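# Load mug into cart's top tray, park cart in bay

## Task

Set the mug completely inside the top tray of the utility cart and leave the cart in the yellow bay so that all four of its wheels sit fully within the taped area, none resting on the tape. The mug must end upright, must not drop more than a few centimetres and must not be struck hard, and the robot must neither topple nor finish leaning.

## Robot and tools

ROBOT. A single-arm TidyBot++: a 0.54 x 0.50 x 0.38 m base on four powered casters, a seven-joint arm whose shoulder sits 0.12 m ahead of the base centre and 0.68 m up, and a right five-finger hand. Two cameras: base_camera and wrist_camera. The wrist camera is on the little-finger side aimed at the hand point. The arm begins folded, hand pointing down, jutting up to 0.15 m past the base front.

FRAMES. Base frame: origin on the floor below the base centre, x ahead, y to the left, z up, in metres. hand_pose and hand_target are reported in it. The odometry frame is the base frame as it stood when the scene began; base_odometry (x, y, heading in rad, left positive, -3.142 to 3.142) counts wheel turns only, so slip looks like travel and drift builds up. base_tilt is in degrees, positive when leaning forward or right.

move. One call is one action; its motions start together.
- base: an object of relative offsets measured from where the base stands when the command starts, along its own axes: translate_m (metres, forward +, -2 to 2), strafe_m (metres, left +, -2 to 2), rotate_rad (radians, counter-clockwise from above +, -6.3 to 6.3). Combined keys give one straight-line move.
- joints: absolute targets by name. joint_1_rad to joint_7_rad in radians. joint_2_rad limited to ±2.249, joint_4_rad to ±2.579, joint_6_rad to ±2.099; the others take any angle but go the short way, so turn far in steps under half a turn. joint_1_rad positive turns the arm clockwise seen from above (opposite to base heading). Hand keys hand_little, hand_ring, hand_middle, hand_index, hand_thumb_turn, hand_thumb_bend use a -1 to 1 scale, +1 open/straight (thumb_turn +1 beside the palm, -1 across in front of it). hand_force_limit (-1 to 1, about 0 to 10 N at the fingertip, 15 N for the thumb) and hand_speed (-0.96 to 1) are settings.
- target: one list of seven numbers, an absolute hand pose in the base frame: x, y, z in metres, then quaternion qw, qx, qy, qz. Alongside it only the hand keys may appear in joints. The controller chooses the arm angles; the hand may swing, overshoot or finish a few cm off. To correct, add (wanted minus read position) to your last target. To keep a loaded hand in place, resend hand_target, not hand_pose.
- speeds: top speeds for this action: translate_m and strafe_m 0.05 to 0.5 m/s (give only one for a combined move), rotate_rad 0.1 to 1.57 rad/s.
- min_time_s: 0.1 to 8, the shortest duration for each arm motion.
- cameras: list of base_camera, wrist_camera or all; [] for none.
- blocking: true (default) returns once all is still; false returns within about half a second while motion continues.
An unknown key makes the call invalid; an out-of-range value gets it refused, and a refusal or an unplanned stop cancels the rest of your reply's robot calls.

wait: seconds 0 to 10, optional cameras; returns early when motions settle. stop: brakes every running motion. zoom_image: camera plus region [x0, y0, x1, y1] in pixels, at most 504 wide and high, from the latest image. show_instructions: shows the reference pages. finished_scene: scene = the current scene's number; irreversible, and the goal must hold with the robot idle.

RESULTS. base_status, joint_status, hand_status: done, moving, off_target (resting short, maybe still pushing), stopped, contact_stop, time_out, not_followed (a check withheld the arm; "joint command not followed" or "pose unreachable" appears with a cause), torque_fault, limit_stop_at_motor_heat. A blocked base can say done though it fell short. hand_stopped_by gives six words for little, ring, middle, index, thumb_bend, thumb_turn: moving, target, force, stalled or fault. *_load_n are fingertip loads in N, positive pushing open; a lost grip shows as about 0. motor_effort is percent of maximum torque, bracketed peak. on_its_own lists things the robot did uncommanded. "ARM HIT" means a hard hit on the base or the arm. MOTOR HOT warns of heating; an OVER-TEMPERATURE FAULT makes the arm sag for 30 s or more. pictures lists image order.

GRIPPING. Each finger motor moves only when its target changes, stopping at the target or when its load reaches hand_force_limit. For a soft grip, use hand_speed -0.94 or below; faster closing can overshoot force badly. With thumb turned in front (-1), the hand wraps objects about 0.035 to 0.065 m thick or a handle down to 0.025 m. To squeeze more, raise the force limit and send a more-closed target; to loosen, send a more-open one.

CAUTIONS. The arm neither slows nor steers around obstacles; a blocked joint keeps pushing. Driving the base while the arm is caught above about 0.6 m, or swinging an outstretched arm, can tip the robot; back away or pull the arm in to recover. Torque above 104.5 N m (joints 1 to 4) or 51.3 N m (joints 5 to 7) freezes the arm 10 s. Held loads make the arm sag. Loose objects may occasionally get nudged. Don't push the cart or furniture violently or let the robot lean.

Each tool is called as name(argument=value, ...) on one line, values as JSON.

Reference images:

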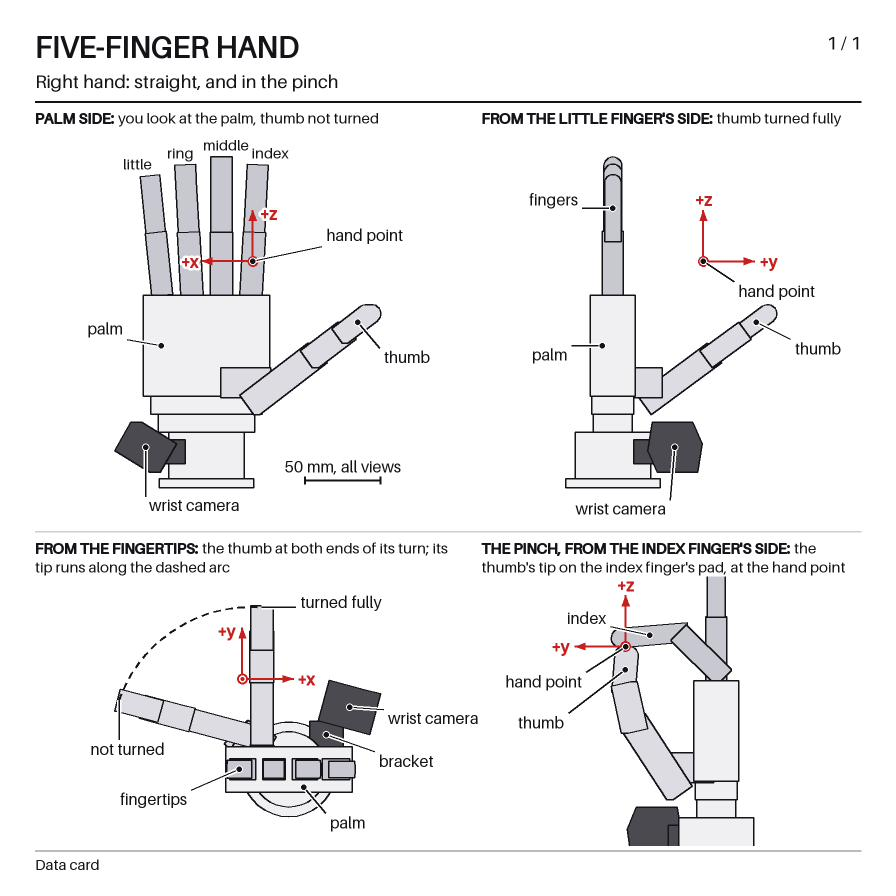

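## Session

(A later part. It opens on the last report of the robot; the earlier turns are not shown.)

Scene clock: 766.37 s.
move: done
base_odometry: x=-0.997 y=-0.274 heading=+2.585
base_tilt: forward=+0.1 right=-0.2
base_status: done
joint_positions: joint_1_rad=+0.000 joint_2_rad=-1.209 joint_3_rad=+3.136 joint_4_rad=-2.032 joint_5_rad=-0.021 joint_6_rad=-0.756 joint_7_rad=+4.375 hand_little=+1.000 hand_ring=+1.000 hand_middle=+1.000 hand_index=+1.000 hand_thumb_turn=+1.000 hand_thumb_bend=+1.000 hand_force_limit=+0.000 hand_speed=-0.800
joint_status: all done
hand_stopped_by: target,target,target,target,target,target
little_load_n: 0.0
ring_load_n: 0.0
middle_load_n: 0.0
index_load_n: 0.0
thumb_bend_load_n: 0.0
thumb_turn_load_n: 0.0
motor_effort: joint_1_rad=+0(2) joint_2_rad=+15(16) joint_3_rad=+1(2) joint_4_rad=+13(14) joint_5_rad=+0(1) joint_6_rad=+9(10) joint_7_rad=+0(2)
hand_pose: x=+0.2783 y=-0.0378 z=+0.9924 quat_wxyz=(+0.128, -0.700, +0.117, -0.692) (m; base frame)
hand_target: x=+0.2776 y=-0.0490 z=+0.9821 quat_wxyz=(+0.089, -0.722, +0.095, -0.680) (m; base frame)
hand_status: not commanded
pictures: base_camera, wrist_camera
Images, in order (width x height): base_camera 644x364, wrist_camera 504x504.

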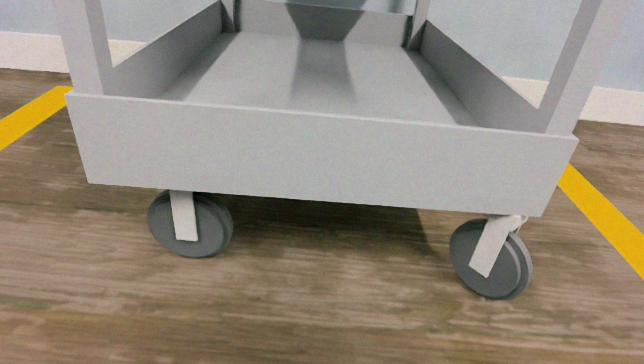

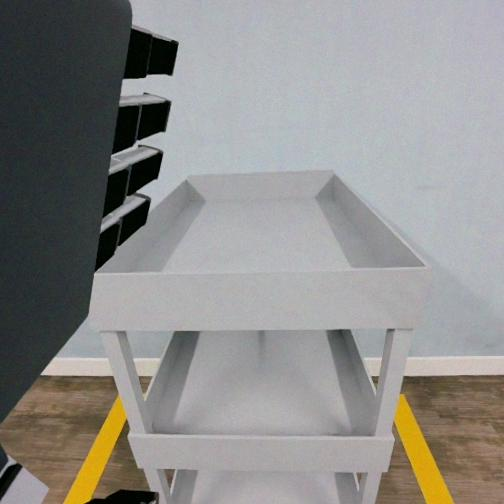

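move(base={"translate_m":-0.2})

move(target=[0.42, -0.05, 0.92, -0.183, 0.683, -0.683, 0.183], min_time_s=4, cameras=["all"])

Scene clock: 810.27 s.
move: done
base_odometry: x=-0.827 y=-0.380 heading=+2.584
base_tilt: forward=+0.1 right=-0.2
base_status: done
joint_positions: joint_1_rad=+0.000 joint_2_rad=-1.210 joint_3_rad=+3.136 joint_4_rad=-2.031 joint_5_rad=-0.021 joint_6_rad=-0.756 joint_7_rad=+4.375 hand_little=+1.000 hand_ring=+1.000 hand_middle=+1.000 hand_index=+1.000 hand_thumb_turn=+1.000 hand_thumb_bend=+1.000 hand_force_limit=+0.000 hand_speed=-0.800
joint_status: not commanded
hand_stopped_by: target,target,target,target,target,target
little_load_n: 0.0
ring_load_n: 0.0
middle_load_n: 0.0
index_load_n: 0.0
thumb_bend_load_n: 0.0
thumb_turn_load_n: 0.0
motor_effort: joint_1_rad=+1(1) joint_2_rad=+15(18) joint_3_rad=+1(1) joint_4_rad=+13(14) joint_5_rad=+0(1) joint_6_rad=+9(9) joint_7_rad=-1(1)
hand_pose: x=+0.2779 y=-0.0378 z=+0.9927 quat_wxyz=(+0.128, -0.700, +0.117, -0.693) (m; base frame)
hand_target: x=+0.2776 y=-0.0490 z=+0.9821 quat_wxyz=(+0.089, -0.722, +0.095, -0.680) (m; base frame)
hand_status: not commanded
pictures: none

Scene clock: 814.87 s.
move: done
base_odometry: x=-0.827 y=-0.380 heading=+2.584
base_tilt: forward=+0.2 right=-0.2
base_status: not commanded
joint_positions: joint_1_rad=-0.334 joint_2_rad=-0.241 joint_3_rad=+3.604 joint_4_rad=-1.342 joint_5_rad=-0.011 joint_6_rad=-1.440 joint_7_rad=+3.377 hand_little=+1.000 hand_ring=+1.000 hand_middle=+1.000 hand_index=+1.000 hand_thumb_turn=+1.000 hand_thumb_bend=+1.000 hand_force_limit=+0.000 hand_speed=-0.800
joint_status: not commanded
hand_stopped_by: target,target,target,target,target,target
little_load_n: 0.0
ring_load_n: 0.0
middle_load_n: -0.5
index_load_n: 0.0
thumb_bend_load_n: 0.0
thumb_turn_load_n: 0.0
motor_effort: joint_1_rad=+0(1) joint_2_rad=-6(16) joint_3_rad=-1(2) joint_4_rad=+13(13) joint_5_rad=-1(1) joint_6_rad=+5(9) joint_7_rad=+0(1)
hand_pose: x=+0.4351 y=-0.0408 z=+0.9245 quat_wxyz=(+0.209, -0.706, +0.646, -0.200) (m; base frame)
hand_target: x=+0.4200 y=-0.0500 z=+0.9200 quat_wxyz=(+0.183, -0.683, +0.683, -0.183) (m; base frame)
hand_status: done (0.018 m and 6.1 deg from the pose sent, 0.160 m and 89.8 deg at the start)
pictures: base_camera, wrist_camera
Images, in order (width x height): base_camera 644x364, wrist_camera 504x504.

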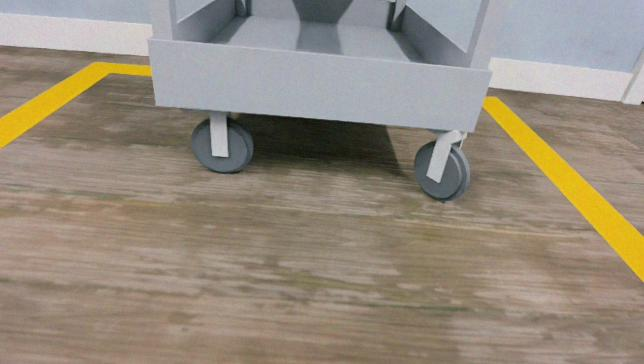

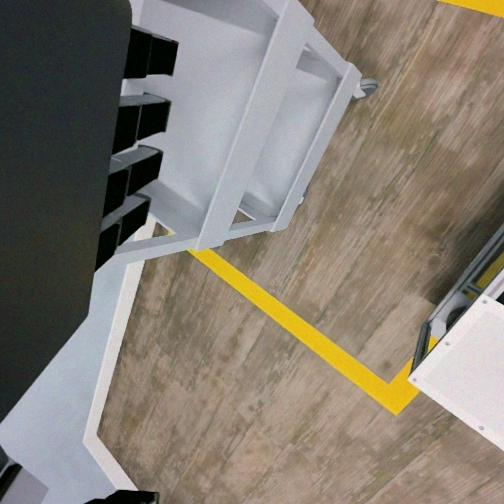

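move(base={"translate_m":0.26}, speeds={"translate_m":0.15}, cameras=["all"])

Scene clock: 820.43 s.
move: done
base_odometry: x=-1.048 y=-0.242 heading=+2.584
base_tilt: forward=+0.1 right=-0.2
base_status: done
joint_positions: joint_1_rad=-0.336 joint_2_rad=-0.233 joint_3_rad=+3.605 joint_4_rad=-1.341 joint_5_rad=-0.009 joint_6_rad=-1.445 joint_7_rad=+3.376 hand_little=+1.000 hand_ring=+1.000 hand_middle=+1.000 hand_index=+1.000 hand_thumb_turn=+1.000 hand_thumb_bend=+1.000 hand_force_limit=+0.000 hand_speed=-0.800
joint_status: not commanded
hand_stopped_by: target,target,target,target,target,target
little_load_n: 0.0
ring_load_n: 0.0
middle_load_n: 0.0
index_load_n: 0.0
thumb_bend_load_n: 0.0
thumb_turn_load_n: 0.0
motor_effort: joint_1_rad=+0(1) joint_2_rad=-7(10) joint_3_rad=-1(1) joint_4_rad=+13(14) joint_5_rad=-1(1) joint_6_rad=+5(6) joint_7_rad=+0(1)
hand_pose: x=+0.4356 y=-0.0407 z=+0.9218 quat_wxyz=(+0.203, -0.708, +0.647, -0.197) (m; base frame)
hand_target: x=+0.4200 y=-0.0500 z=+0.9200 quat_wxyz=(+0.183, -0.683, +0.683, -0.183) (m; base frame)
hand_status: not commanded
pictures: base_camera, wrist_camera
Images, in order (width x height): base_camera 644x364, wrist_camera 504x504.

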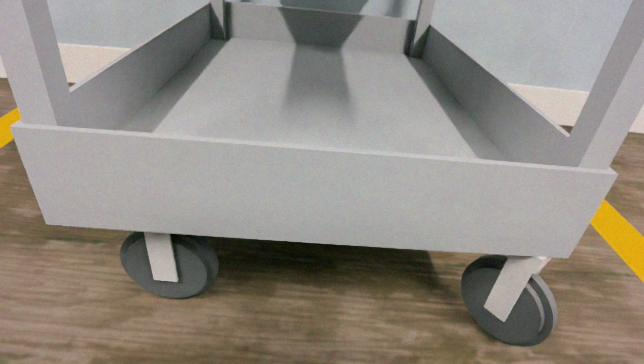

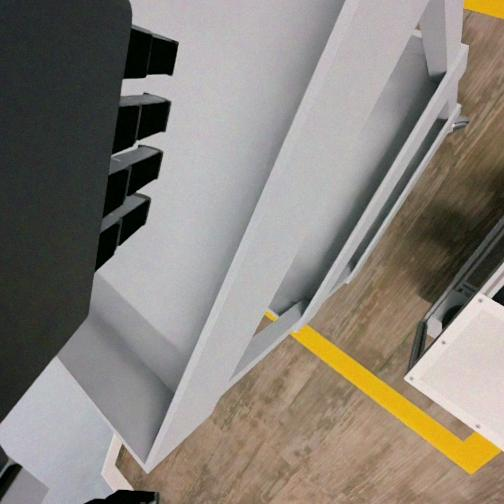

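move(target=[0.42, -0.05, 0.83, -0.183, 0.683, -0.683, 0.183], min_time_s=2, cameras=["wrist_camera"])

Scene clock: 825.33 s.
move: done
base_odometry: x=-1.048 y=-0.242 heading=+2.584
base_tilt: forward=+0.2 right=-0.2
base_status: not commanded
joint_positions: joint_1_rad=-0.481 joint_2_rad=-0.326 joint_3_rad=+3.664 joint_4_rad=-1.628 joint_5_rad=+0.094 joint_6_rad=-1.253 joint_7_rad=+3.272 hand_little=+1.000 hand_ring=+1.000 hand_middle=+1.000 hand_index=+1.000 hand_thumb_turn=+1.000 hand_thumb_bend=+1.000 hand_force_limit=+0.000 hand_speed=-0.800
joint_status: not commanded
hand_stopped_by: target,target,target,target,target,target
little_load_n: -0.5
ring_load_n: 0.0
middle_load_n: 0.0
index_load_n: 0.5
thumb_bend_load_n: 0.0
thumb_turn_load_n: 0.0
motor_effort: joint_1_rad=+0(1) joint_2_rad=-3(7) joint_3_rad=-1(2) joint_4_rad=+9(13) joint_5_rad=+0(1) joint_6_rad=-1(5) joint_7_rad=+0(1)
hand_pose: x=+0.4249 y=-0.0372 z=+0.8466 quat_wxyz=(+0.199, -0.705, +0.656, -0.184) (m; base frame)
hand_target: x=+0.4200 y=-0.0500 z=+0.8300 quat_wxyz=(+0.183, -0.683, +0.683, -0.183) (m; base frame)
hand_status: done (0.021 m and 4.4 deg from the pose sent, 0.094 m and 5.7 deg at the start)
pictures: wrist_camera
Images, in order (width x height): wrist_camera 504x504.

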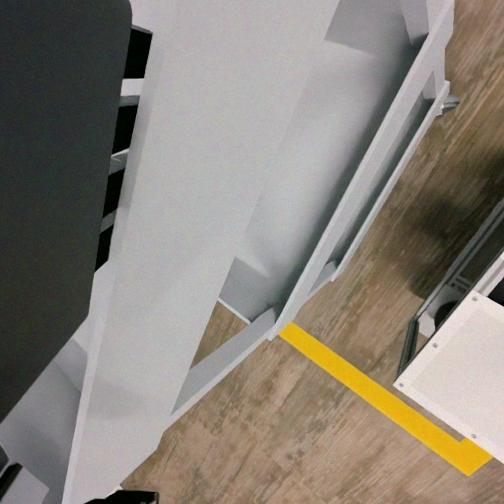

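move(target=[0.42, -0.05, 0.80, -0.183, 0.683, -0.683, 0.183], min_time_s=1.5)

move(base={"translate_m":-0.2}, speeds={"translate_m":0.07}, cameras=["all"])

Scene clock: 832.97 s.
move: off_target
base_odometry: x=-1.048 y=-0.242 heading=+2.584
base_tilt: forward=+0.1 right=-0.2
base_status: not commanded
joint_positions: joint_1_rad=-0.532 joint_2_rad=-0.353 joint_3_rad=+3.695 joint_4_rad=-1.712 joint_5_rad=+0.133 joint_6_rad=-1.150 joint_7_rad=+3.233 hand_little=+1.000 hand_ring=+1.000 hand_middle=+1.000 hand_index=+1.000 hand_thumb_turn=+1.000 hand_thumb_bend=+1.000 hand_force_limit=+0.000 hand_speed=-0.800
joint_status: not commanded
hand_stopped_by: target,target,target,target,target,target
little_load_n: 0.0
ring_load_n: 0.0
middle_load_n: 0.0
index_load_n: 0.0
thumb_bend_load_n: 0.0
thumb_turn_load_n: 0.0
motor_effort: joint_1_rad=+1(2) joint_2_rad=-2(4) joint_3_rad=-2(2) joint_4_rad=+7(9) joint_5_rad=+0(1) joint_6_rad=-4(4) joint_7_rad=+0(2)
hand_pose: x=+0.4346 y=-0.0393 z=+0.8271 quat_wxyz=(+0.210, -0.698, +0.656, -0.196) (m; base frame)
hand_target: x=+0.4200 y=-0.0500 z=+0.8000 quat_wxyz=(+0.183, -0.683, +0.683, -0.183) (m; base frame)
hand_status: off_target (0.033 m and 4.9 deg from the pose sent, 0.049 m and 4.4 deg at the start)
pictures: none

Scene clock: 836.47 s.
move: done
base_odometry: x=-0.878 y=-0.348 heading=+2.584
base_tilt: forward=+0.1 right=-0.2
base_status: done
joint_positions: joint_1_rad=-0.555 joint_2_rad=-0.374 joint_3_rad=+3.697 joint_4_rad=-1.737 joint_5_rad=+0.142 joint_6_rad=-1.135 joint_7_rad=+3.231 hand_little=+1.000 hand_ring=+1.000 hand_middle=+1.000 hand_index=+1.000 hand_thumb_turn=+1.000 hand_thumb_bend=+1.000 hand_force_limit=+0.000 hand_speed=-0.800
joint_status: not commanded
hand_stopped_by: target,target,target,target,target,target
little_load_n: 0.0
ring_load_n: 0.0
middle_load_n: 0.0
index_load_n: 0.0
thumb_bend_load_n: 0.0
thumb_turn_load_n: 0.0
motor_effort: joint_1_rad=+1(5) joint_2_rad=+0(6) joint_3_rad=+0(3) joint_4_rad=+9(11) joint_5_rad=+2(6) joint_6_rad=+3(7) joint_7_rad=-1(2)
hand_pose: x=+0.4311 y=-0.0350 z=+0.8229 quat_wxyz=(+0.215, -0.704, +0.648, -0.196) (m; base frame)
hand_target: x=+0.4200 y=-0.0500 z=+0.8000 quat_wxyz=(+0.183, -0.683, +0.683, -0.183) (m; base frame)
hand_status: not commanded
pictures: base_camera, wrist_camera
Images, in order (width x height): base_camera 644x364, wrist_camera 504x504.

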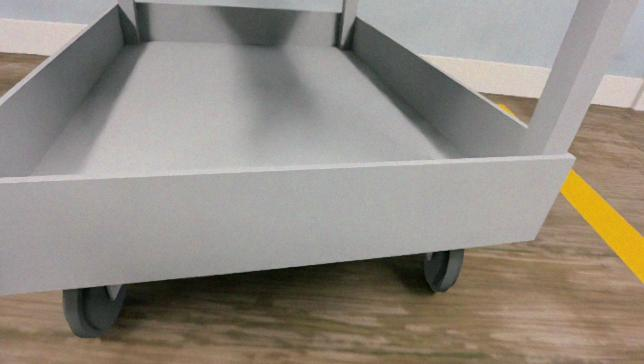

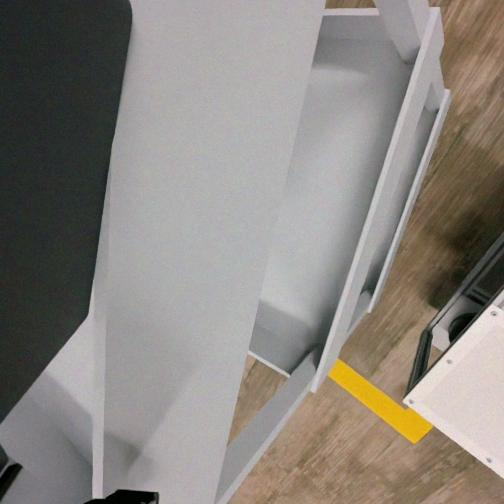

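move(base={"translate_m":-0.13}, speeds={"translate_m":0.06}, cameras=["all"])

Scene clock: 849.57 s.
move: done
base_odometry: x=-0.767 y=-0.417 heading=+2.583
base_tilt: forward=+0.1 right=-0.2
base_status: done
joint_positions: joint_1_rad=-0.562 joint_2_rad=-0.375 joint_3_rad=+3.697 joint_4_rad=-1.740 joint_5_rad=+0.142 joint_6_rad=-1.129 joint_7_rad=+3.231 hand_little=+1.000 hand_ring=+1.000 hand_middle=+1.000 hand_index=+1.000 hand_thumb_turn=+0.999 hand_thumb_bend=+1.000 hand_force_limit=+0.000 hand_speed=-0.800
joint_status: not commanded
hand_stopped_by: target,target,target,target,target,target
little_load_n: 0.0
ring_load_n: 0.0
middle_load_n: 0.0
index_load_n: 0.0
thumb_bend_load_n: 1.0
thumb_turn_load_n: -11.0
motor_effort: joint_1_rad=+4(6) joint_2_rad=+0(5) joint_3_rad=+3(3) joint_4_rad=+9(11) joint_5_rad=+3(5) joint_6_rad=+1(8) joint_7_rad=-4(5)
hand_pose: x=+0.4322 y=-0.0329 z=+0.8227 quat_wxyz=(+0.218, -0.706, +0.645, -0.196) (m; base frame)
hand_target: x=+0.4200 y=-0.0500 z=+0.8000 quat_wxyz=(+0.183, -0.683, +0.683, -0.183) (m; base frame)
hand_status: not commanded
pictures: base_camera, wrist_camera
Images, in order (width x height): base_camera 644x364, wrist_camera 504x504.

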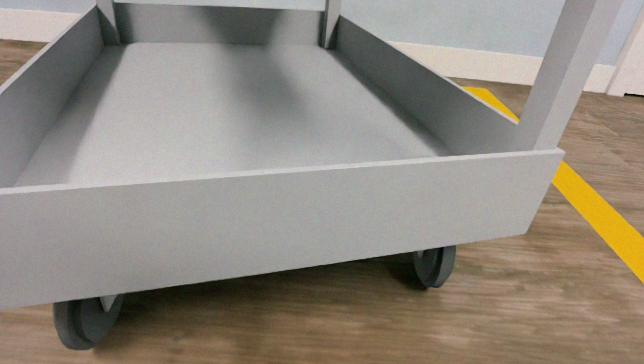

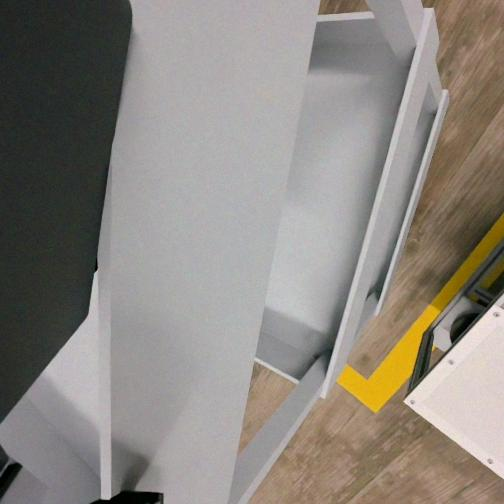

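move(base={"translate_m":0.03}, speeds={"translate_m":0.05})

move(target=[0.42, -0.05, 0.93, -0.183, 0.683, -0.683, 0.183], min_time_s=3)

move(base={"translate_m":-0.4}, joints={"joint_1_rad":0,"joint_2_rad":-1.2,"joint_3_rad":3.142,"joint_4_rad":-2.03,"joint_5_rad":0,"joint_6_rad":-0.8,"joint_7_rad":4.45}, min_time_s=4, cameras=["all"])

Scene clock: 856.60 s.
move: done
base_odometry: x=-0.793 y=-0.401 heading=+2.583
base_tilt: forward=+0.1 right=-0.2
base_status: done
joint_positions: joint_1_rad=-0.562 joint_2_rad=-0.375 joint_3_rad=+3.697 joint_4_rad=-1.740 joint_5_rad=+0.142 joint_6_rad=-1.128 joint_7_rad=+3.231 hand_little=+1.000 hand_ring=+1.000 hand_middle=+1.000 hand_index=+1.000 hand_thumb_turn=+0.999 hand_thumb_bend=+1.000 hand_force_limit=+0.000 hand_speed=-0.800
joint_status: not commanded
hand_stopped_by: target,target,target,target,target,target
little_load_n: 0.0
ring_load_n: 0.0
middle_load_n: 0.0
index_load_n: 0.0
thumb_bend_load_n: 0.5
thumb_turn_load_n: -5.0
motor_effort: joint_1_rad=+3(5) joint_2_rad=-1(4) joint_3_rad=+1(3) joint_4_rad=+9(11) joint_5_rad=+2(4) joint_6_rad=+2(9) joint_7_rad=-3(5)
hand_pose: x=+0.4326 y=-0.0328 z=+0.8227 quat_wxyz=(+0.218, -0.706, +0.645, -0.197) (m; base frame)
hand_target: x=+0.4200 y=-0.0500 z=+0.8000 quat_wxyz=(+0.183, -0.683, +0.683, -0.183) (m; base frame)
hand_status: not commanded
pictures: none

Scene clock: 859.90 s.
move: done
base_odometry: x=-0.793 y=-0.401 heading=+2.583
base_tilt: forward=+0.1 right=-0.2
base_status: not commanded
joint_positions: joint_1_rad=-0.339 joint_2_rad=-0.234 joint_3_rad=+3.639 joint_4_rad=-1.297 joint_5_rad=+0.063 joint_6_rad=-1.472 joint_7_rad=+3.238 hand_little=+1.000 hand_ring=+1.000 hand_middle=+1.000 hand_index=+1.000 hand_thumb_turn=+1.000 hand_thumb_bend=+1.000 hand_force_limit=+0.000 hand_speed=-0.800
joint_status: not commanded
hand_stopped_by: target,target,target,target,target,target
little_load_n: 0.0
ring_load_n: -0.5
middle_load_n: 0.0
index_load_n: 0.0
thumb_bend_load_n: 0.0
thumb_turn_load_n: 0.0
motor_effort: joint_1_rad=+0(5) joint_2_rad=-6(7) joint_3_rad=-1(3) joint_4_rad=+13(15) joint_5_rad=+0(5) joint_6_rad=+5(6) joint_7_rad=+0(4)
hand_pose: x=+0.4345 y=-0.0678 z=+0.9344 quat_wxyz=(+0.193, -0.645, +0.709, -0.210) (m; base frame)
hand_target: x=+0.4200 y=-0.0500 z=+0.9300 quat_wxyz=(+0.183, -0.683, +0.683, -0.183) (m; base frame)
hand_status: done (0.023 m and 6.3 deg from the pose sent, 0.109 m and 6.7 deg at the start)
pictures: none

Scene clock: 864.50 s.
move: done
base_odometry: x=-0.454 y=-0.613 heading=+2.582
base_tilt: forward=+0.1 right=-0.2
base_status: done
joint_positions: joint_1_rad=-0.015 joint_2_rad=-1.193 joint_3_rad=+3.162 joint_4_rad=-2.009 joint_5_rad=+0.045 joint_6_rad=-0.866 joint_7_rad=+4.372 hand_little=+1.000 hand_ring=+1.000 hand_middle=+1.000 hand_index=+1.000 hand_thumb_turn=+1.000 hand_thumb_bend=+1.000 hand_force_limit=+0.000 hand_speed=-0.800
joint_status: all done
hand_stopped_by: target,target,target,target,target,target
little_load_n: 0.0
ring_load_n: 0.0
middle_load_n: 0.0
index_load_n: 0.0
thumb_bend_load_n: 0.0
thumb_turn_load_n: 0.0
motor_effort: joint_1_rad=+0(2) joint_2_rad=+15(16) joint_3_rad=+1(3) joint_4_rad=+13(14) joint_5_rad=+1(2) joint_6_rad=+9(9) joint_7_rad=+0(2)
hand_pose: x=+0.2705 y=-0.0618 z=+0.9685 quat_wxyz=(+0.101, -0.734, +0.131, -0.659) (m; base frame)
hand_target: x=+0.2776 y=-0.0489 z=+0.9821 quat_wxyz=(+0.090, -0.721, +0.095, -0.680) (m; base frame)
hand_status: not commanded
pictures: base_camera, wrist_camera
Images, in order (width x height): base_camera 644x364, wrist_camera 504x504.

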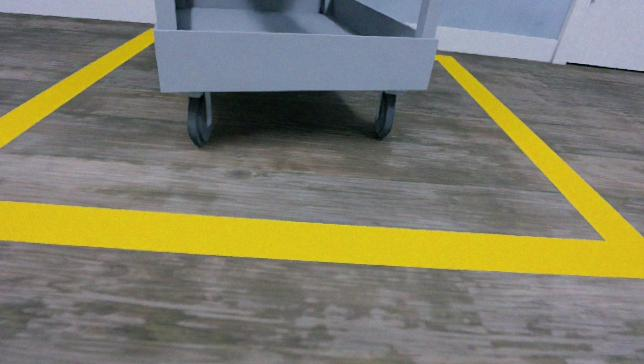

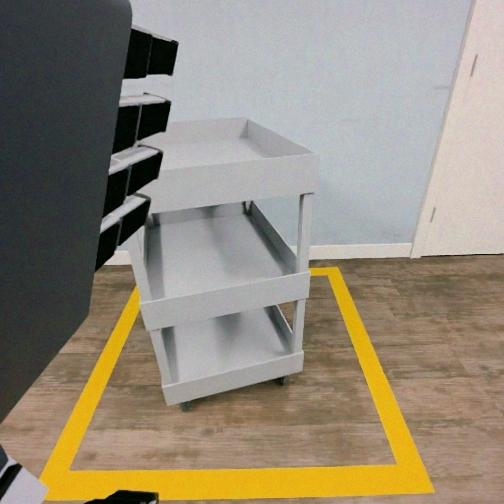

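move(base={"rotate_rad":-1.582}, joints={"joint_6_rad":-0.7})

move(base={"translate_m":1.05,"strafe_m":0.7}, cameras=["all"])

Scene clock: 893.60 s.
move: done
base_odometry: x=-0.454 y=-0.613 heading=+1.001
base_tilt: forward=+0.1 right=-0.2
base_status: done
joint_positions: joint_1_rad=-0.011 joint_2_rad=-1.193 joint_3_rad=+3.162 joint_4_rad=-2.013 joint_5_rad=+0.043 joint_6_rad=-0.749 joint_7_rad=+4.373 hand_little=+1.000 hand_ring=+1.000 hand_middle=+1.000 hand_index=+1.000 hand_thumb_turn=+1.000 hand_thumb_bend=+1.000 hand_force_limit=+0.000 hand_speed=-0.800
joint_status: all done
hand_stopped_by: target,target,target,target,target,target
little_load_n: 0.0
ring_load_n: 0.0
middle_load_n: 0.0
index_load_n: 0.0
thumb_bend_load_n: 0.0
thumb_turn_load_n: 0.0
motor_effort: joint_1_rad=+0(1) joint_2_rad=+14(15) joint_3_rad=+0(2) joint_4_rad=+13(14) joint_5_rad=+1(1) joint_6_rad=+9(10) joint_7_rad=-1(2)
hand_pose: x=+0.2788 y=-0.0616 z=+1.0033 quat_wxyz=(+0.106, -0.696, +0.124, -0.699) (m; base frame)
hand_target: x=+0.2825 y=-0.0489 z=+1.0142 quat_wxyz=(+0.094, -0.687, +0.091, -0.715) (m; base frame)
hand_status: not commanded
pictures: none

Scene clock: 897.50 s.
move: done
base_odometry: x=-0.477 y=+0.648 heading=+1.001
base_tilt: forward=+0.1 right=-0.2
base_status: done
joint_positions: joint_1_rad=-0.010 joint_2_rad=-1.195 joint_3_rad=+3.160 joint_4_rad=-2.014 joint_5_rad=+0.043 joint_6_rad=-0.749 joint_7_rad=+4.373 hand_little=+1.000 hand_ring=+1.000 hand_middle=+1.000 hand_index=+1.000 hand_thumb_turn=+1.000 hand_thumb_bend=+1.000 hand_force_limit=+0.000 hand_speed=-0.800
joint_status: not commanded
hand_stopped_by: target,target,target,target,target,target
little_load_n: -0.5
ring_load_n: 0.0
middle_load_n: 0.0
index_load_n: 0.0
thumb_bend_load_n: 0.0
thumb_turn_load_n: 0.0
motor_effort: joint_1_rad=+0(2) joint_2_rad=+14(16) joint_3_rad=+1(1) joint_4_rad=+13(13) joint_5_rad=+0(1) joint_6_rad=+9(9) joint_7_rad=-1(1)
hand_pose: x=+0.2781 y=-0.0609 z=+1.0036 quat_wxyz=(+0.106, -0.695, +0.123, -0.700) (m; base frame)
hand_target: x=+0.2825 y=-0.0489 z=+1.0142 quat_wxyz=(+0.094, -0.687, +0.091, -0.715) (m; base frame)
hand_status: not commanded
pictures: base_camera, wrist_camera
Images, in order (width x height): base_camera 644x364, wrist_camera 504x504.

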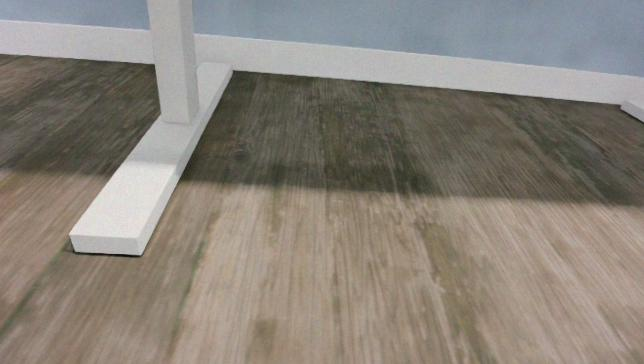

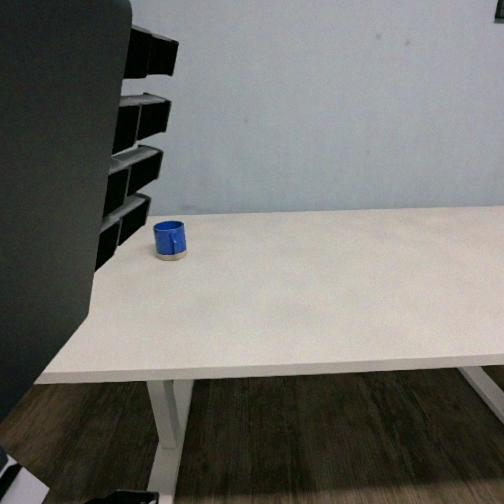

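move(base={"translate_m":0.15,"strafe_m":0.25}, cameras=["all"])

Scene clock: 918.57 s.
move: done
base_odometry: x=-0.607 y=+0.910 heading=+1.000
base_tilt: forward=+0.1 right=-0.2
base_status: done
joint_positions: joint_1_rad=-0.005 joint_2_rad=-1.196 joint_3_rad=+3.154 joint_4_rad=-2.014 joint_5_rad=+0.040 joint_6_rad=-0.749 joint_7_rad=+4.373 hand_little=+1.000 hand_ring=+1.000 hand_middle=+1.000 hand_index=+1.000 hand_thumb_turn=+1.000 hand_thumb_bend=+1.000 hand_force_limit=+0.000 hand_speed=-0.800
joint_status: not commanded
hand_stopped_by: target,target,target,target,target,target
little_load_n: 0.0
ring_load_n: 0.0
middle_load_n: 0.0
index_load_n: 0.0
thumb_bend_load_n: 0.0
thumb_turn_load_n: 0.0
motor_effort: joint_1_rad=+1(2) joint_2_rad=+15(16) joint_3_rad=+1(2) joint_4_rad=+13(13) joint_5_rad=+1(1) joint_6_rad=+9(9) joint_7_rad=+0(1)
hand_pose: x=+0.2779 y=-0.0591 z=+1.0037 quat_wxyz=(+0.104, -0.695, +0.123, -0.701) (m; base frame)
hand_target: x=+0.2825 y=-0.0489 z=+1.0142 quat_wxyz=(+0.094, -0.687, +0.091, -0.715) (m; base frame)
hand_status: not commanded
pictures: base_camera, wrist_camera
Images, in order (width x height): base_camera 644x364, wrist_camera 504x504.

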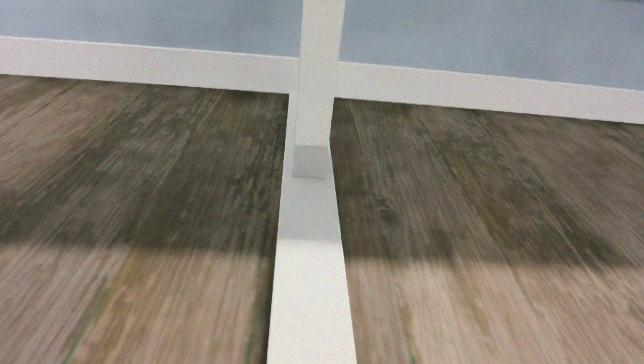

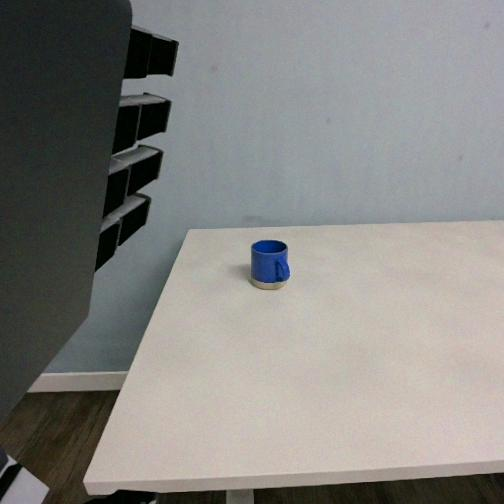

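zoom_image(camera="wrist_camera", region=[220, 210, 320, 310])

Scaled by 5.040 from the camera's 504x504 image, which has a finer 720x720 frame.

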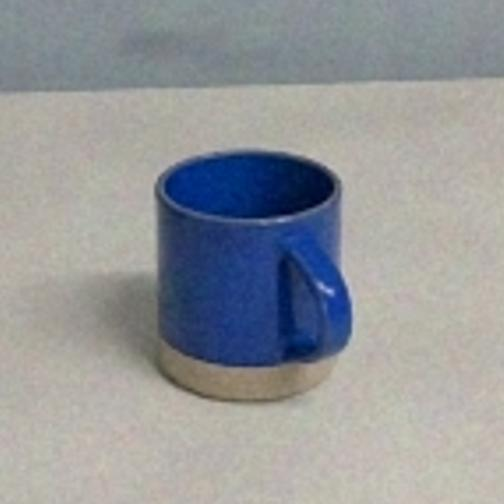

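move(target=[0.55, -0.25, 0.88, 0, 0, 1, 0], min_time_s=4, cameras=["all"])

Scene clock: 988.03 s.
move: off_target
base_odometry: x=-0.607 y=+0.910 heading=+1.000
base_tilt: forward=+0.2 right=-0.2
base_status: not commanded
joint_positions: joint_1_rad=+0.639 joint_2_rad=+0.635 joint_3_rad=+3.174 joint_4_rad=-0.336 joint_5_rad=+0.007 joint_6_rad=-2.050 joint_7_rad=+2.322 hand_little=+1.000 hand_ring=+1.000 hand_middle=+1.000 hand_index=+1.000 hand_thumb_turn=+1.000 hand_thumb_bend=+1.000 hand_force_limit=+0.000 hand_speed=-0.800
joint_status: not commanded
hand_stopped_by: target,target,target,target,target,target
little_load_n: 0.0
ring_load_n: 0.0
middle_load_n: 0.0
index_load_n: 0.0
thumb_bend_load_n: 0.0
thumb_turn_load_n: 0.0
motor_effort: joint_1_rad=+0(1) joint_2_rad=-32(34) joint_3_rad=+0(1) joint_4_rad=+10(13) joint_5_rad=+1(1) joint_6_rad=+2(9) joint_7_rad=-1(1)
hand_pose: x=+0.5783 y=-0.2732 z=+0.8745 quat_wxyz=(+0.038, -0.042, +0.997, -0.049) (m; base frame)
hand_target: x=+0.5697 y=-0.2657 z=+0.8799 quat_wxyz=(+0.031, +0.000, +0.999, -0.024) (m; base frame)
hand_status: off_target (0.037 m and 8.6 deg from the pose sent, 0.355 m and 165.9 deg at the start; a joint's target at an end of its range on 121 of 121 steps)
pictures: base_camera, wrist_camera
Images, in order (width x height): base_camera 644x364, wrist_camera 504x504.

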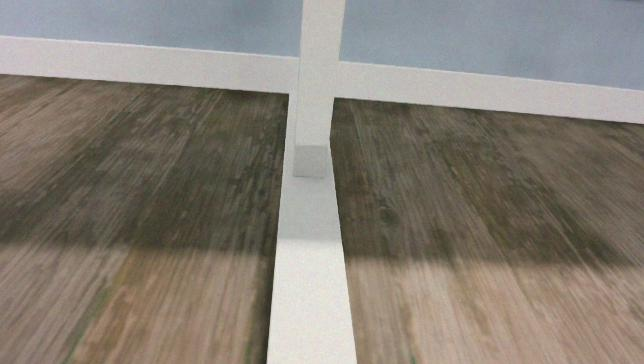

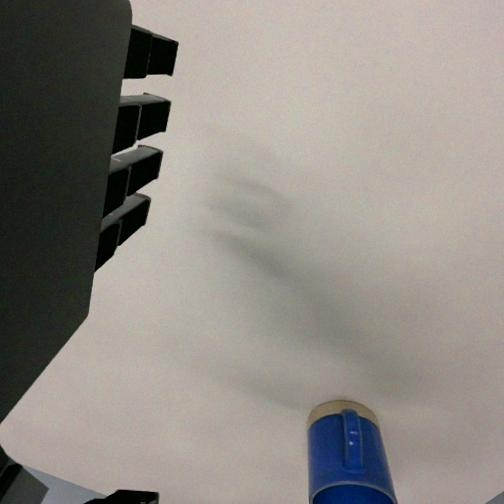

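move(joints={"hand_thumb_turn":-1,"hand_index":0.0,"hand_thumb_bend":0.0,"hand_speed":0}, cameras=["wrist_camera"])

Scene clock: 1005.00 s.
move: done
base_odometry: x=-0.607 y=+0.910 heading=+1.000
base_tilt: forward=+0.2 right=-0.2
base_status: not commanded
joint_positions: joint_1_rad=+0.639 joint_2_rad=+0.635 joint_3_rad=+3.174 joint_4_rad=-0.335 joint_5_rad=+0.006 joint_6_rad=-2.052 joint_7_rad=+2.319 hand_little=+1.000 hand_ring=+1.000 hand_middle=+1.000 hand_index=+0.000 hand_thumb_turn=-1.000 hand_thumb_bend=+0.000 hand_force_limit=+0.000 hand_speed=+0.000
joint_status: all done
hand_stopped_by: target,target,target,target,target,target
little_load_n: 0.0
ring_load_n: 0.0
middle_load_n: 0.0
index_load_n: 0.0
thumb_bend_load_n: 0.0
thumb_turn_load_n: 0.0
motor_effort: joint_1_rad=+1(1) joint_2_rad=-31(33) joint_3_rad=+0(0) joint_4_rad=+11(11) joint_5_rad=+1(1) joint_6_rad=+2(2) joint_7_rad=+0(1)
hand_pose: x=+0.5781 y=-0.2726 z=+0.8746 quat_wxyz=(+0.038, -0.041, +0.997, -0.048) (m; base frame)
hand_target: x=+0.5697 y=-0.2657 z=+0.8799 quat_wxyz=(+0.031, +0.000, +0.999, -0.024) (m; base frame)
hand_status: not commanded
pictures: wrist_camera
Images, in order (width x height): wrist_camera 504x504.

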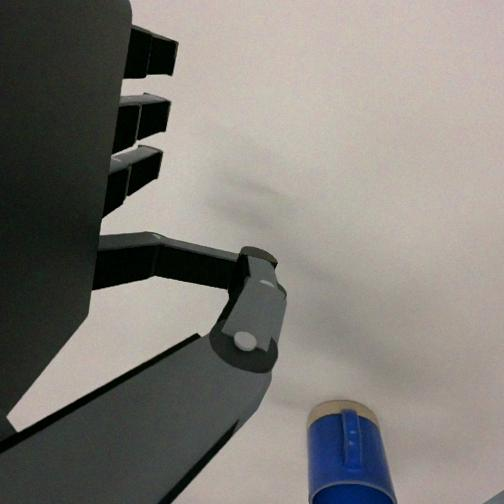

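zoom_image(camera="wrist_camera", region=[280, 380, 420, 504])

Scaled by 3.600 from the camera's 504x504 image, which has a finer 720x720 frame.

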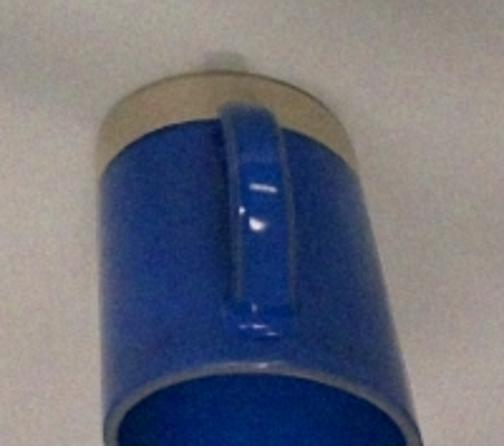

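move(joints={"hand_thumb_turn":-1,"hand_index":1,"hand_thumb_bend":1.0,"hand_speed":0})

move(target=[0.70, -0.08, 0.92, -0.280, 0.601, -0.678, 0.316], min_time_s=3, cameras=["all"])

Scene clock: 1099.90 s.
move: done
base_odometry: x=-0.607 y=+0.910 heading=+1.000
base_tilt: forward=+0.2 right=-0.2
base_status: not commanded
joint_positions: joint_1_rad=+0.639 joint_2_rad=+0.635 joint_3_rad=+3.174 joint_4_rad=-0.335 joint_5_rad=+0.006 joint_6_rad=-2.052 joint_7_rad=+2.319 hand_little=+1.000 hand_ring=+1.000 hand_middle=+1.000 hand_index=+1.000 hand_thumb_turn=-1.000 hand_thumb_bend=+1.000 hand_force_limit=+0.000 hand_speed=+0.000
joint_status: all done
hand_stopped_by: target,target,target,target,target,target
little_load_n: 0.0
ring_load_n: 0.0
middle_load_n: 0.0
index_load_n: 0.0
thumb_bend_load_n: 0.0
thumb_turn_load_n: 0.0
motor_effort: joint_1_rad=+0(1) joint_2_rad=-32(32) joint_3_rad=+0(0) joint_4_rad=+10(11) joint_5_rad=+1(1) joint_6_rad=+2(2) joint_7_rad=-1(1)
hand_pose: x=+0.5781 y=-0.2725 z=+0.8747 quat_wxyz=(+0.038, -0.041, +0.997, -0.048) (m; base frame)
hand_target: x=+0.5697 y=-0.2657 z=+0.8799 quat_wxyz=(+0.031, +0.000, +0.999, -0.024) (m; base frame)
hand_status: not commanded
pictures: none

Scene clock: 1103.53 s.
move: done
base_odometry: x=-0.607 y=+0.910 heading=+1.000
base_tilt: forward=+0.2 right=-0.2
base_status: not commanded
joint_positions: joint_1_rad=+0.324 joint_2_rad=+0.218 joint_3_rad=+3.051 joint_4_rad=-1.114 joint_5_rad=-0.019 joint_6_rad=-1.016 joint_7_rad=+3.170 hand_little=+1.000 hand_ring=+1.000 hand_middle=+1.000 hand_index=+1.000 hand_thumb_turn=-1.000 hand_thumb_bend=+1.000 hand_force_limit=+0.000 hand_speed=+0.000
joint_status: not commanded
hand_stopped_by: target,target,target,target,target,target
little_load_n: 0.0
ring_load_n: 0.0
middle_load_n: 0.0
index_load_n: 0.0
thumb_bend_load_n: 0.0
thumb_turn_load_n: 0.0
motor_effort: joint_1_rad=+1(2) joint_2_rad=-23(32) joint_3_rad=+0(1) joint_4_rad=+15(15) joint_5_rad=+0(1) joint_6_rad=+7(7) joint_7_rad=-1(1)
hand_pose: x=+0.6921 y=-0.1044 z=+0.8996 quat_wxyz=(+0.250, -0.577, +0.719, -0.296) (m; base frame)
hand_target: x=+0.7000 y=-0.0800 z=+0.9200 quat_wxyz=(+0.280, -0.601, +0.678, -0.316) (m; base frame)
hand_status: done (0.033 m and 6.9 deg from the pose sent, 0.232 m and 86.8 deg at the start)
pictures: base_camera, wrist_camera
Images, in order (width x height): base_camera 644x364, wrist_camera 504x504.

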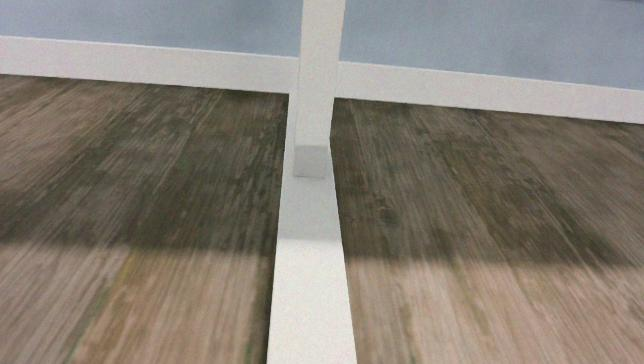

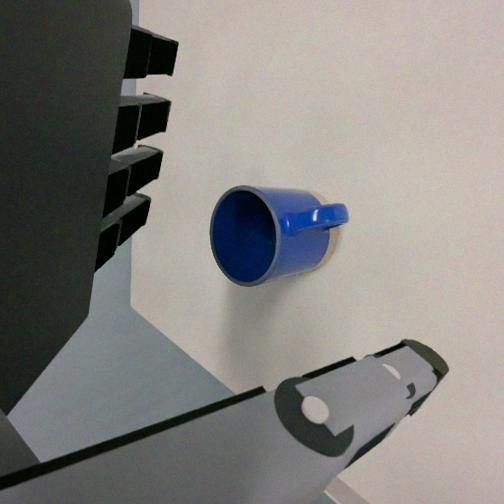

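move(target=[0.78, -0.065, 0.90, -0.280, 0.601, -0.678, 0.316], min_time_s=2, cameras=["wrist_camera"])

Scene clock: 1120.83 s.
move: done
base_odometry: x=-0.607 y=+0.910 heading=+1.000
base_tilt: forward=+0.2 right=-0.2
base_status: not commanded
joint_positions: joint_1_rad=+0.290 joint_2_rad=+0.370 joint_3_rad=+2.954 joint_4_rad=-0.955 joint_5_rad=+0.055 joint_6_rad=-1.015 joint_7_rad=+3.170 hand_little=+1.000 hand_ring=+1.000 hand_middle=+1.000 hand_index=+1.000 hand_thumb_turn=-1.000 hand_thumb_bend=+1.000 hand_force_limit=+0.000 hand_speed=+0.000
joint_status: not commanded
hand_stopped_by: target,target,target,target,target,target
little_load_n: -0.5
ring_load_n: 0.0
middle_load_n: 0.0
index_load_n: 0.0
thumb_bend_load_n: 0.0
thumb_turn_load_n: 0.0
motor_effort: joint_1_rad=+0(1) joint_2_rad=-28(29) joint_3_rad=-1(1) joint_4_rad=+14(15) joint_5_rad=+0(1) joint_6_rad=+7(7) joint_7_rad=-1(1)
hand_pose: x=+0.7580 y=-0.0737 z=+0.8868 quat_wxyz=(+0.260, -0.615, +0.684, -0.295) (m; base frame)
hand_target: x=+0.7800 y=-0.0650 z=+0.9000 quat_wxyz=(+0.280, -0.601, +0.678, -0.316) (m; base frame)
hand_status: done (0.027 m and 3.8 deg from the pose sent, 0.096 m and 6.9 deg at the start)
pictures: wrist_camera
Images, in order (width x height): wrist_camera 504x504.

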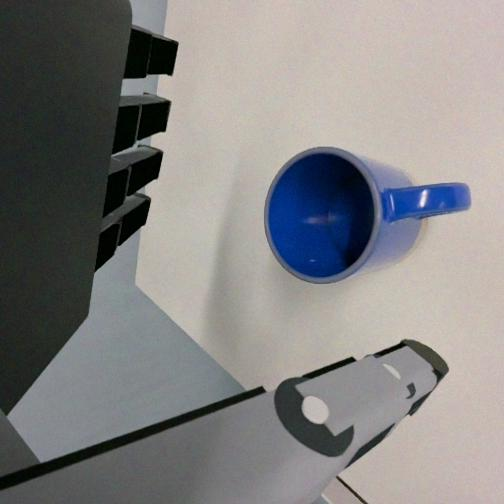

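move(target=[0.786, -0.081, 0.855, -0.280, 0.601, -0.678, 0.316], min_time_s=2, cameras=["wrist_camera"])

Scene clock: 1140.30 s.
move: done
base_odometry: x=-0.607 y=+0.910 heading=+1.000
base_tilt: forward=+0.2 right=-0.2
base_status: not commanded
joint_positions: joint_1_rad=+0.332 joint_2_rad=+0.374 joint_3_rad=+2.897 joint_4_rad=-1.060 joint_5_rad=+0.067 joint_6_rad=-0.875 joint_7_rad=+3.170 hand_little=+1.000 hand_ring=+1.000 hand_middle=+1.000 hand_index=+1.000 hand_thumb_turn=-1.000 hand_thumb_bend=+1.000 hand_force_limit=+0.000 hand_speed=+0.000
joint_status: not commanded
hand_stopped_by: target,target,target,target,target,target
little_load_n: 0.0
ring_load_n: 0.0
middle_load_n: 0.0
index_load_n: 0.0
thumb_bend_load_n: 0.0
thumb_turn_load_n: 0.5
motor_effort: joint_1_rad=+0(1) joint_2_rad=-28(29) joint_3_rad=-1(1) joint_4_rad=+15(15) joint_5_rad=+0(1) joint_6_rad=+7(7) joint_7_rad=+0(2)
hand_pose: x=+0.7728 y=-0.0724 z=+0.8613 quat_wxyz=(+0.275, -0.614, +0.675, -0.302) (m; base frame)
hand_target: x=+0.7860 y=-0.0810 z=+0.8550 quat_wxyz=(+0.280, -0.601, +0.678, -0.316) (m; base frame)
hand_status: done (0.017 m and 2.3 deg from the pose sent, 0.043 m and 3.8 deg at the start)
pictures: wrist_camera
Images, in order (width x height): wrist_camera 504x504.

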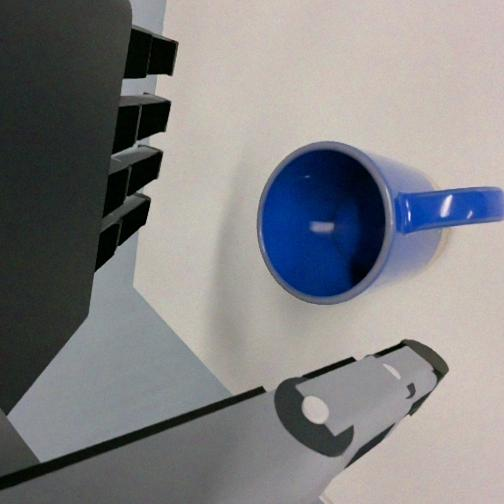

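move(target=[0.774, -0.100, 0.820, -0.280, 0.601, -0.678, 0.316], min_time_s=2, cameras=["wrist_camera"])

Scene clock: 1150.83 s.
move: done
base_odometry: x=-0.607 y=+0.910 heading=+1.000
base_tilt: forward=+0.2 right=-0.2
base_status: not commanded
joint_positions: joint_1_rad=+0.434 joint_2_rad=+0.374 joint_3_rad=+2.831 joint_4_rad=-1.206 joint_5_rad=+0.067 joint_6_rad=-0.754 joint_7_rad=+3.170 hand_little=+1.000 hand_ring=+1.000 hand_middle=+1.000 hand_index=+1.000 hand_thumb_turn=-1.000 hand_thumb_bend=+1.000 hand_force_limit=+0.000 hand_speed=+0.000
joint_status: not commanded
hand_stopped_by: target,target,target,target,target,target
little_load_n: 0.0
ring_load_n: 0.0
middle_load_n: 0.0
index_load_n: 0.0
thumb_bend_load_n: 0.0
thumb_turn_load_n: 0.0
motor_effort: joint_1_rad=+0(1) joint_2_rad=-28(29) joint_3_rad=-2(2) joint_4_rad=+15(15) joint_5_rad=+0(1) joint_6_rad=+7(7) joint_7_rad=-1(1)
hand_pose: x=+0.7652 y=-0.0947 z=+0.8153 quat_wxyz=(+0.274, -0.603, +0.690, -0.293) (m; base frame)
hand_target: x=+0.7740 y=-0.1000 z=+0.8200 quat_wxyz=(+0.280, -0.601, +0.678, -0.316) (m; base frame)
hand_status: done (0.011 m and 3.1 deg from the pose sent, 0.050 m and 2.3 deg at the start)
pictures: wrist_camera
Images, in order (width x height): wrist_camera 504x504.

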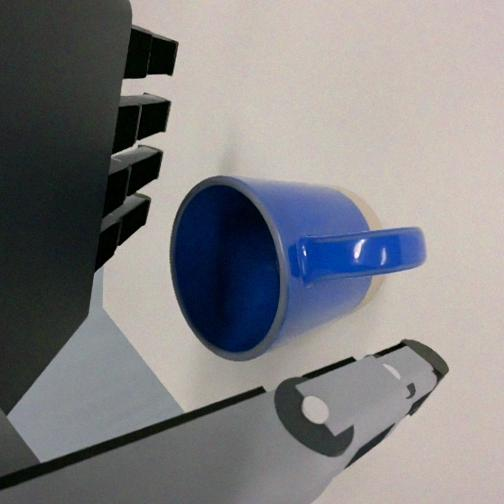

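move(target=[0.772, -0.098, 0.808, -0.280, 0.601, -0.678, 0.316], min_time_s=1)

move(joints={"hand_force_limit":-0.4,"hand_speed":-0.9,"hand_index":-0.3,"hand_middle":-0.3,"hand_thumb_bend":-0.1}, cameras=["wrist_camera"])

Scene clock: 1162.50 s.
move: done
base_odometry: x=-0.607 y=+0.910 heading=+1.000
base_tilt: forward=+0.2 right=-0.2
base_status: not commanded
joint_positions: joint_1_rad=+0.445 joint_2_rad=+0.374 joint_3_rad=+2.813 joint_4_rad=-1.251 joint_5_rad=+0.074 joint_6_rad=-0.714 joint_7_rad=+3.170 hand_little=+1.000 hand_ring=+1.000 hand_middle=+1.000 hand_index=+1.000 hand_thumb_turn=-1.000 hand_thumb_bend=+1.000 hand_force_limit=+0.000 hand_speed=+0.000
joint_status: not commanded
hand_stopped_by: target,target,target,target,target,target
little_load_n: 0.0
ring_load_n: 0.0
middle_load_n: 0.0
index_load_n: 0.0
thumb_bend_load_n: 0.0
thumb_turn_load_n: 0.0
motor_effort: joint_1_rad=+1(1) joint_2_rad=-28(29) joint_3_rad=-2(2) joint_4_rad=+15(15) joint_5_rad=+0(0) joint_6_rad=+6(7) joint_7_rad=-1(1)
hand_pose: x=+0.7637 y=-0.0916 z=+0.8016 quat_wxyz=(+0.274, -0.606, +0.687, -0.292) (m; base frame)
hand_target: x=+0.7720 y=-0.0980 z=+0.8080 quat_wxyz=(+0.280, -0.601, +0.678, -0.316) (m; base frame)
hand_status: done (0.012 m and 3.1 deg from the pose sent, 0.011 m and 3.1 deg at the start)
pictures: none

Scene clock: 1167.33 s.
move: off_target
base_odometry: x=-0.607 y=+0.910 heading=+1.000
base_tilt: forward=+0.2 right=-0.2
base_status: not commanded
joint_positions: joint_1_rad=+0.445 joint_2_rad=+0.374 joint_3_rad=+2.812 joint_4_rad=-1.251 joint_5_rad=+0.074 joint_6_rad=-0.702 joint_7_rad=+3.170 hand_little=+1.000 hand_ring=+1.000 hand_middle=+0.433 hand_index=+0.498 hand_thumb_turn=-1.000 hand_thumb_bend=+0.741 hand_force_limit=-0.400 hand_speed=-0.900
joint_status: hand_middle off_target (ended at +0.433, target -0.300); hand_index off_target (ended at +0.498, target -0.300); hand_thumb_bend off_target (ended at +0.741, target -0.100); the others done
hand_stopped_by: target,target,force,force,force,target
little_load_n: 0.0
ring_load_n: -0.5
middle_load_n: 3.0
index_load_n: 1.0
thumb_bend_load_n: 7.5
thumb_turn_load_n: 0.5
motor_effort: joint_1_rad=+0(2) joint_2_rad=-27(29) joint_3_rad=-2(2) joint_4_rad=+14(15) joint_5_rad=+0(1) joint_6_rad=+7(7) joint_7_rad=+0(2)
hand_pose: x=+0.7669 y=-0.0914 z=+0.8041 quat_wxyz=(+0.277, -0.605, +0.685, -0.296) (m; base frame)
hand_target: x=+0.7720 y=-0.0980 z=+0.8080 quat_wxyz=(+0.280, -0.601, +0.678, -0.316) (m; base frame)
hand_status: not commanded
pictures: wrist_camera
Images, in order (width x height): wrist_camera 504x504.

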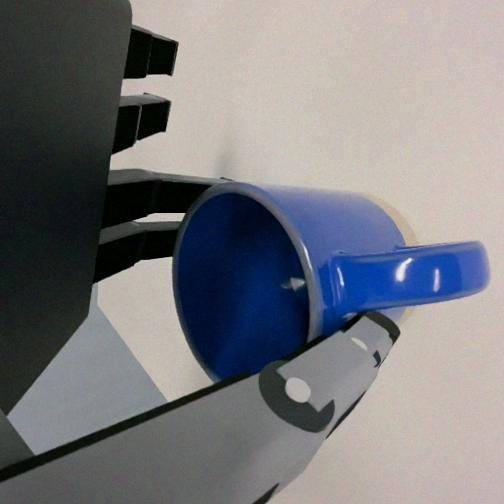

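move(joints={"hand_force_limit":0.1,"hand_speed":-0.92,"hand_index":-0.35,"hand_middle":-0.35,"hand_thumb_bend":-0.15}, cameras=["wrist_camera"])

Scene clock: 1170.50 s.
move: off_target
base_odometry: x=-0.607 y=+0.910 heading=+1.000
base_tilt: forward=+0.2 right=-0.2
base_status: not commanded
joint_positions: joint_1_rad=+0.445 joint_2_rad=+0.374 joint_3_rad=+2.812 joint_4_rad=-1.251 joint_5_rad=+0.074 joint_6_rad=-0.701 joint_7_rad=+3.170 hand_little=+1.000 hand_ring=+1.000 hand_middle=+0.413 hand_index=+0.463 hand_thumb_turn=-1.000 hand_thumb_bend=+0.744 hand_force_limit=+0.100 hand_speed=-0.920
joint_status: hand_middle off_target (ended at +0.413, target -0.350); hand_index off_target (ended at +0.463, target -0.350); hand_thumb_bend off_target (ended at +0.744, target -0.150); the others done
hand_stopped_by: target,target,force,force,force,target
little_load_n: 0.0
ring_load_n: 0.0
middle_load_n: 3.0
index_load_n: 6.5
thumb_bend_load_n: 14.5
thumb_turn_load_n: 0.0
motor_effort: joint_1_rad=+1(2) joint_2_rad=-27(28) joint_3_rad=-2(2) joint_4_rad=+14(14) joint_5_rad=+0(1) joint_6_rad=+6(6) joint_7_rad=+0(1)
hand_pose: x=+0.7671 y=-0.0914 z=+0.8042 quat_wxyz=(+0.278, -0.605, +0.685, -0.296) (m; base frame)
hand_target: x=+0.7720 y=-0.0980 z=+0.8080 quat_wxyz=(+0.280, -0.601, +0.678, -0.316) (m; base frame)
hand_status: not commanded
pictures: wrist_camera
Images, in order (width x height): wrist_camera 504x504.

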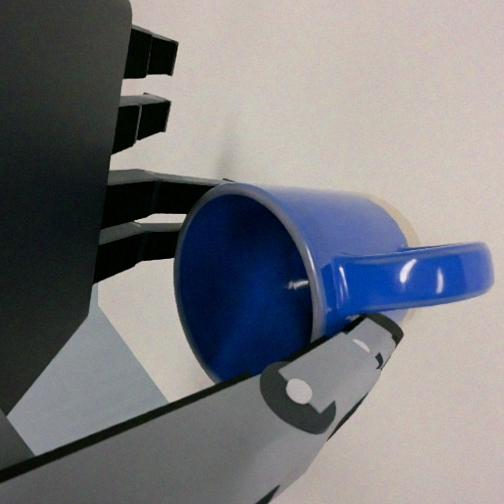

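move(target=[0.772, -0.098, 0.85, -0.280, 0.601, -0.678, 0.316], min_time_s=3, cameras=["wrist_camera"])

Scene clock: 1176.13 s.
move: done
base_odometry: x=-0.607 y=+0.910 heading=+1.000
base_tilt: forward=+0.2 right=-0.2
base_status: not commanded
joint_positions: joint_1_rad=+0.428 joint_2_rad=+0.374 joint_3_rad=+2.834 joint_4_rad=-1.170 joint_5_rad=+0.074 joint_6_rad=-0.727 joint_7_rad=+3.170 hand_little=+1.000 hand_ring=+1.000 hand_middle=+0.413 hand_index=+0.463 hand_thumb_turn=-1.000 hand_thumb_bend=+0.744 hand_force_limit=+0.100 hand_speed=-0.920
joint_status: not commanded
hand_stopped_by: target,target,force,force,force,target
little_load_n: 0.0
ring_load_n: 0.0
middle_load_n: 2.5
index_load_n: 6.0
thumb_bend_load_n: 14.5
thumb_turn_load_n: -0.5
motor_effort: joint_1_rad=+0(2) joint_2_rad=-31(32) joint_3_rad=-2(2) joint_4_rad=+17(17) joint_5_rad=+0(1) joint_6_rad=+9(9) joint_7_rad=+0(1)
hand_pose: x=+0.7809 y=-0.0991 z=+0.8387 quat_wxyz=(+0.289, -0.595, +0.679, -0.318) (m; base frame)
hand_target: x=+0.7720 y=-0.0980 z=+0.8500 quat_wxyz=(+0.280, -0.601, +0.678, -0.316) (m; base frame)
hand_status: done (0.014 m and 1.2 deg from the pose sent, 0.047 m and 2.5 deg at the start)
pictures: wrist_camera
Images, in order (width x height): wrist_camera 504x504.

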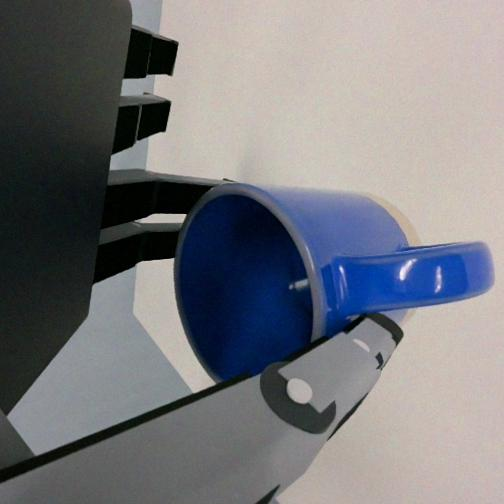

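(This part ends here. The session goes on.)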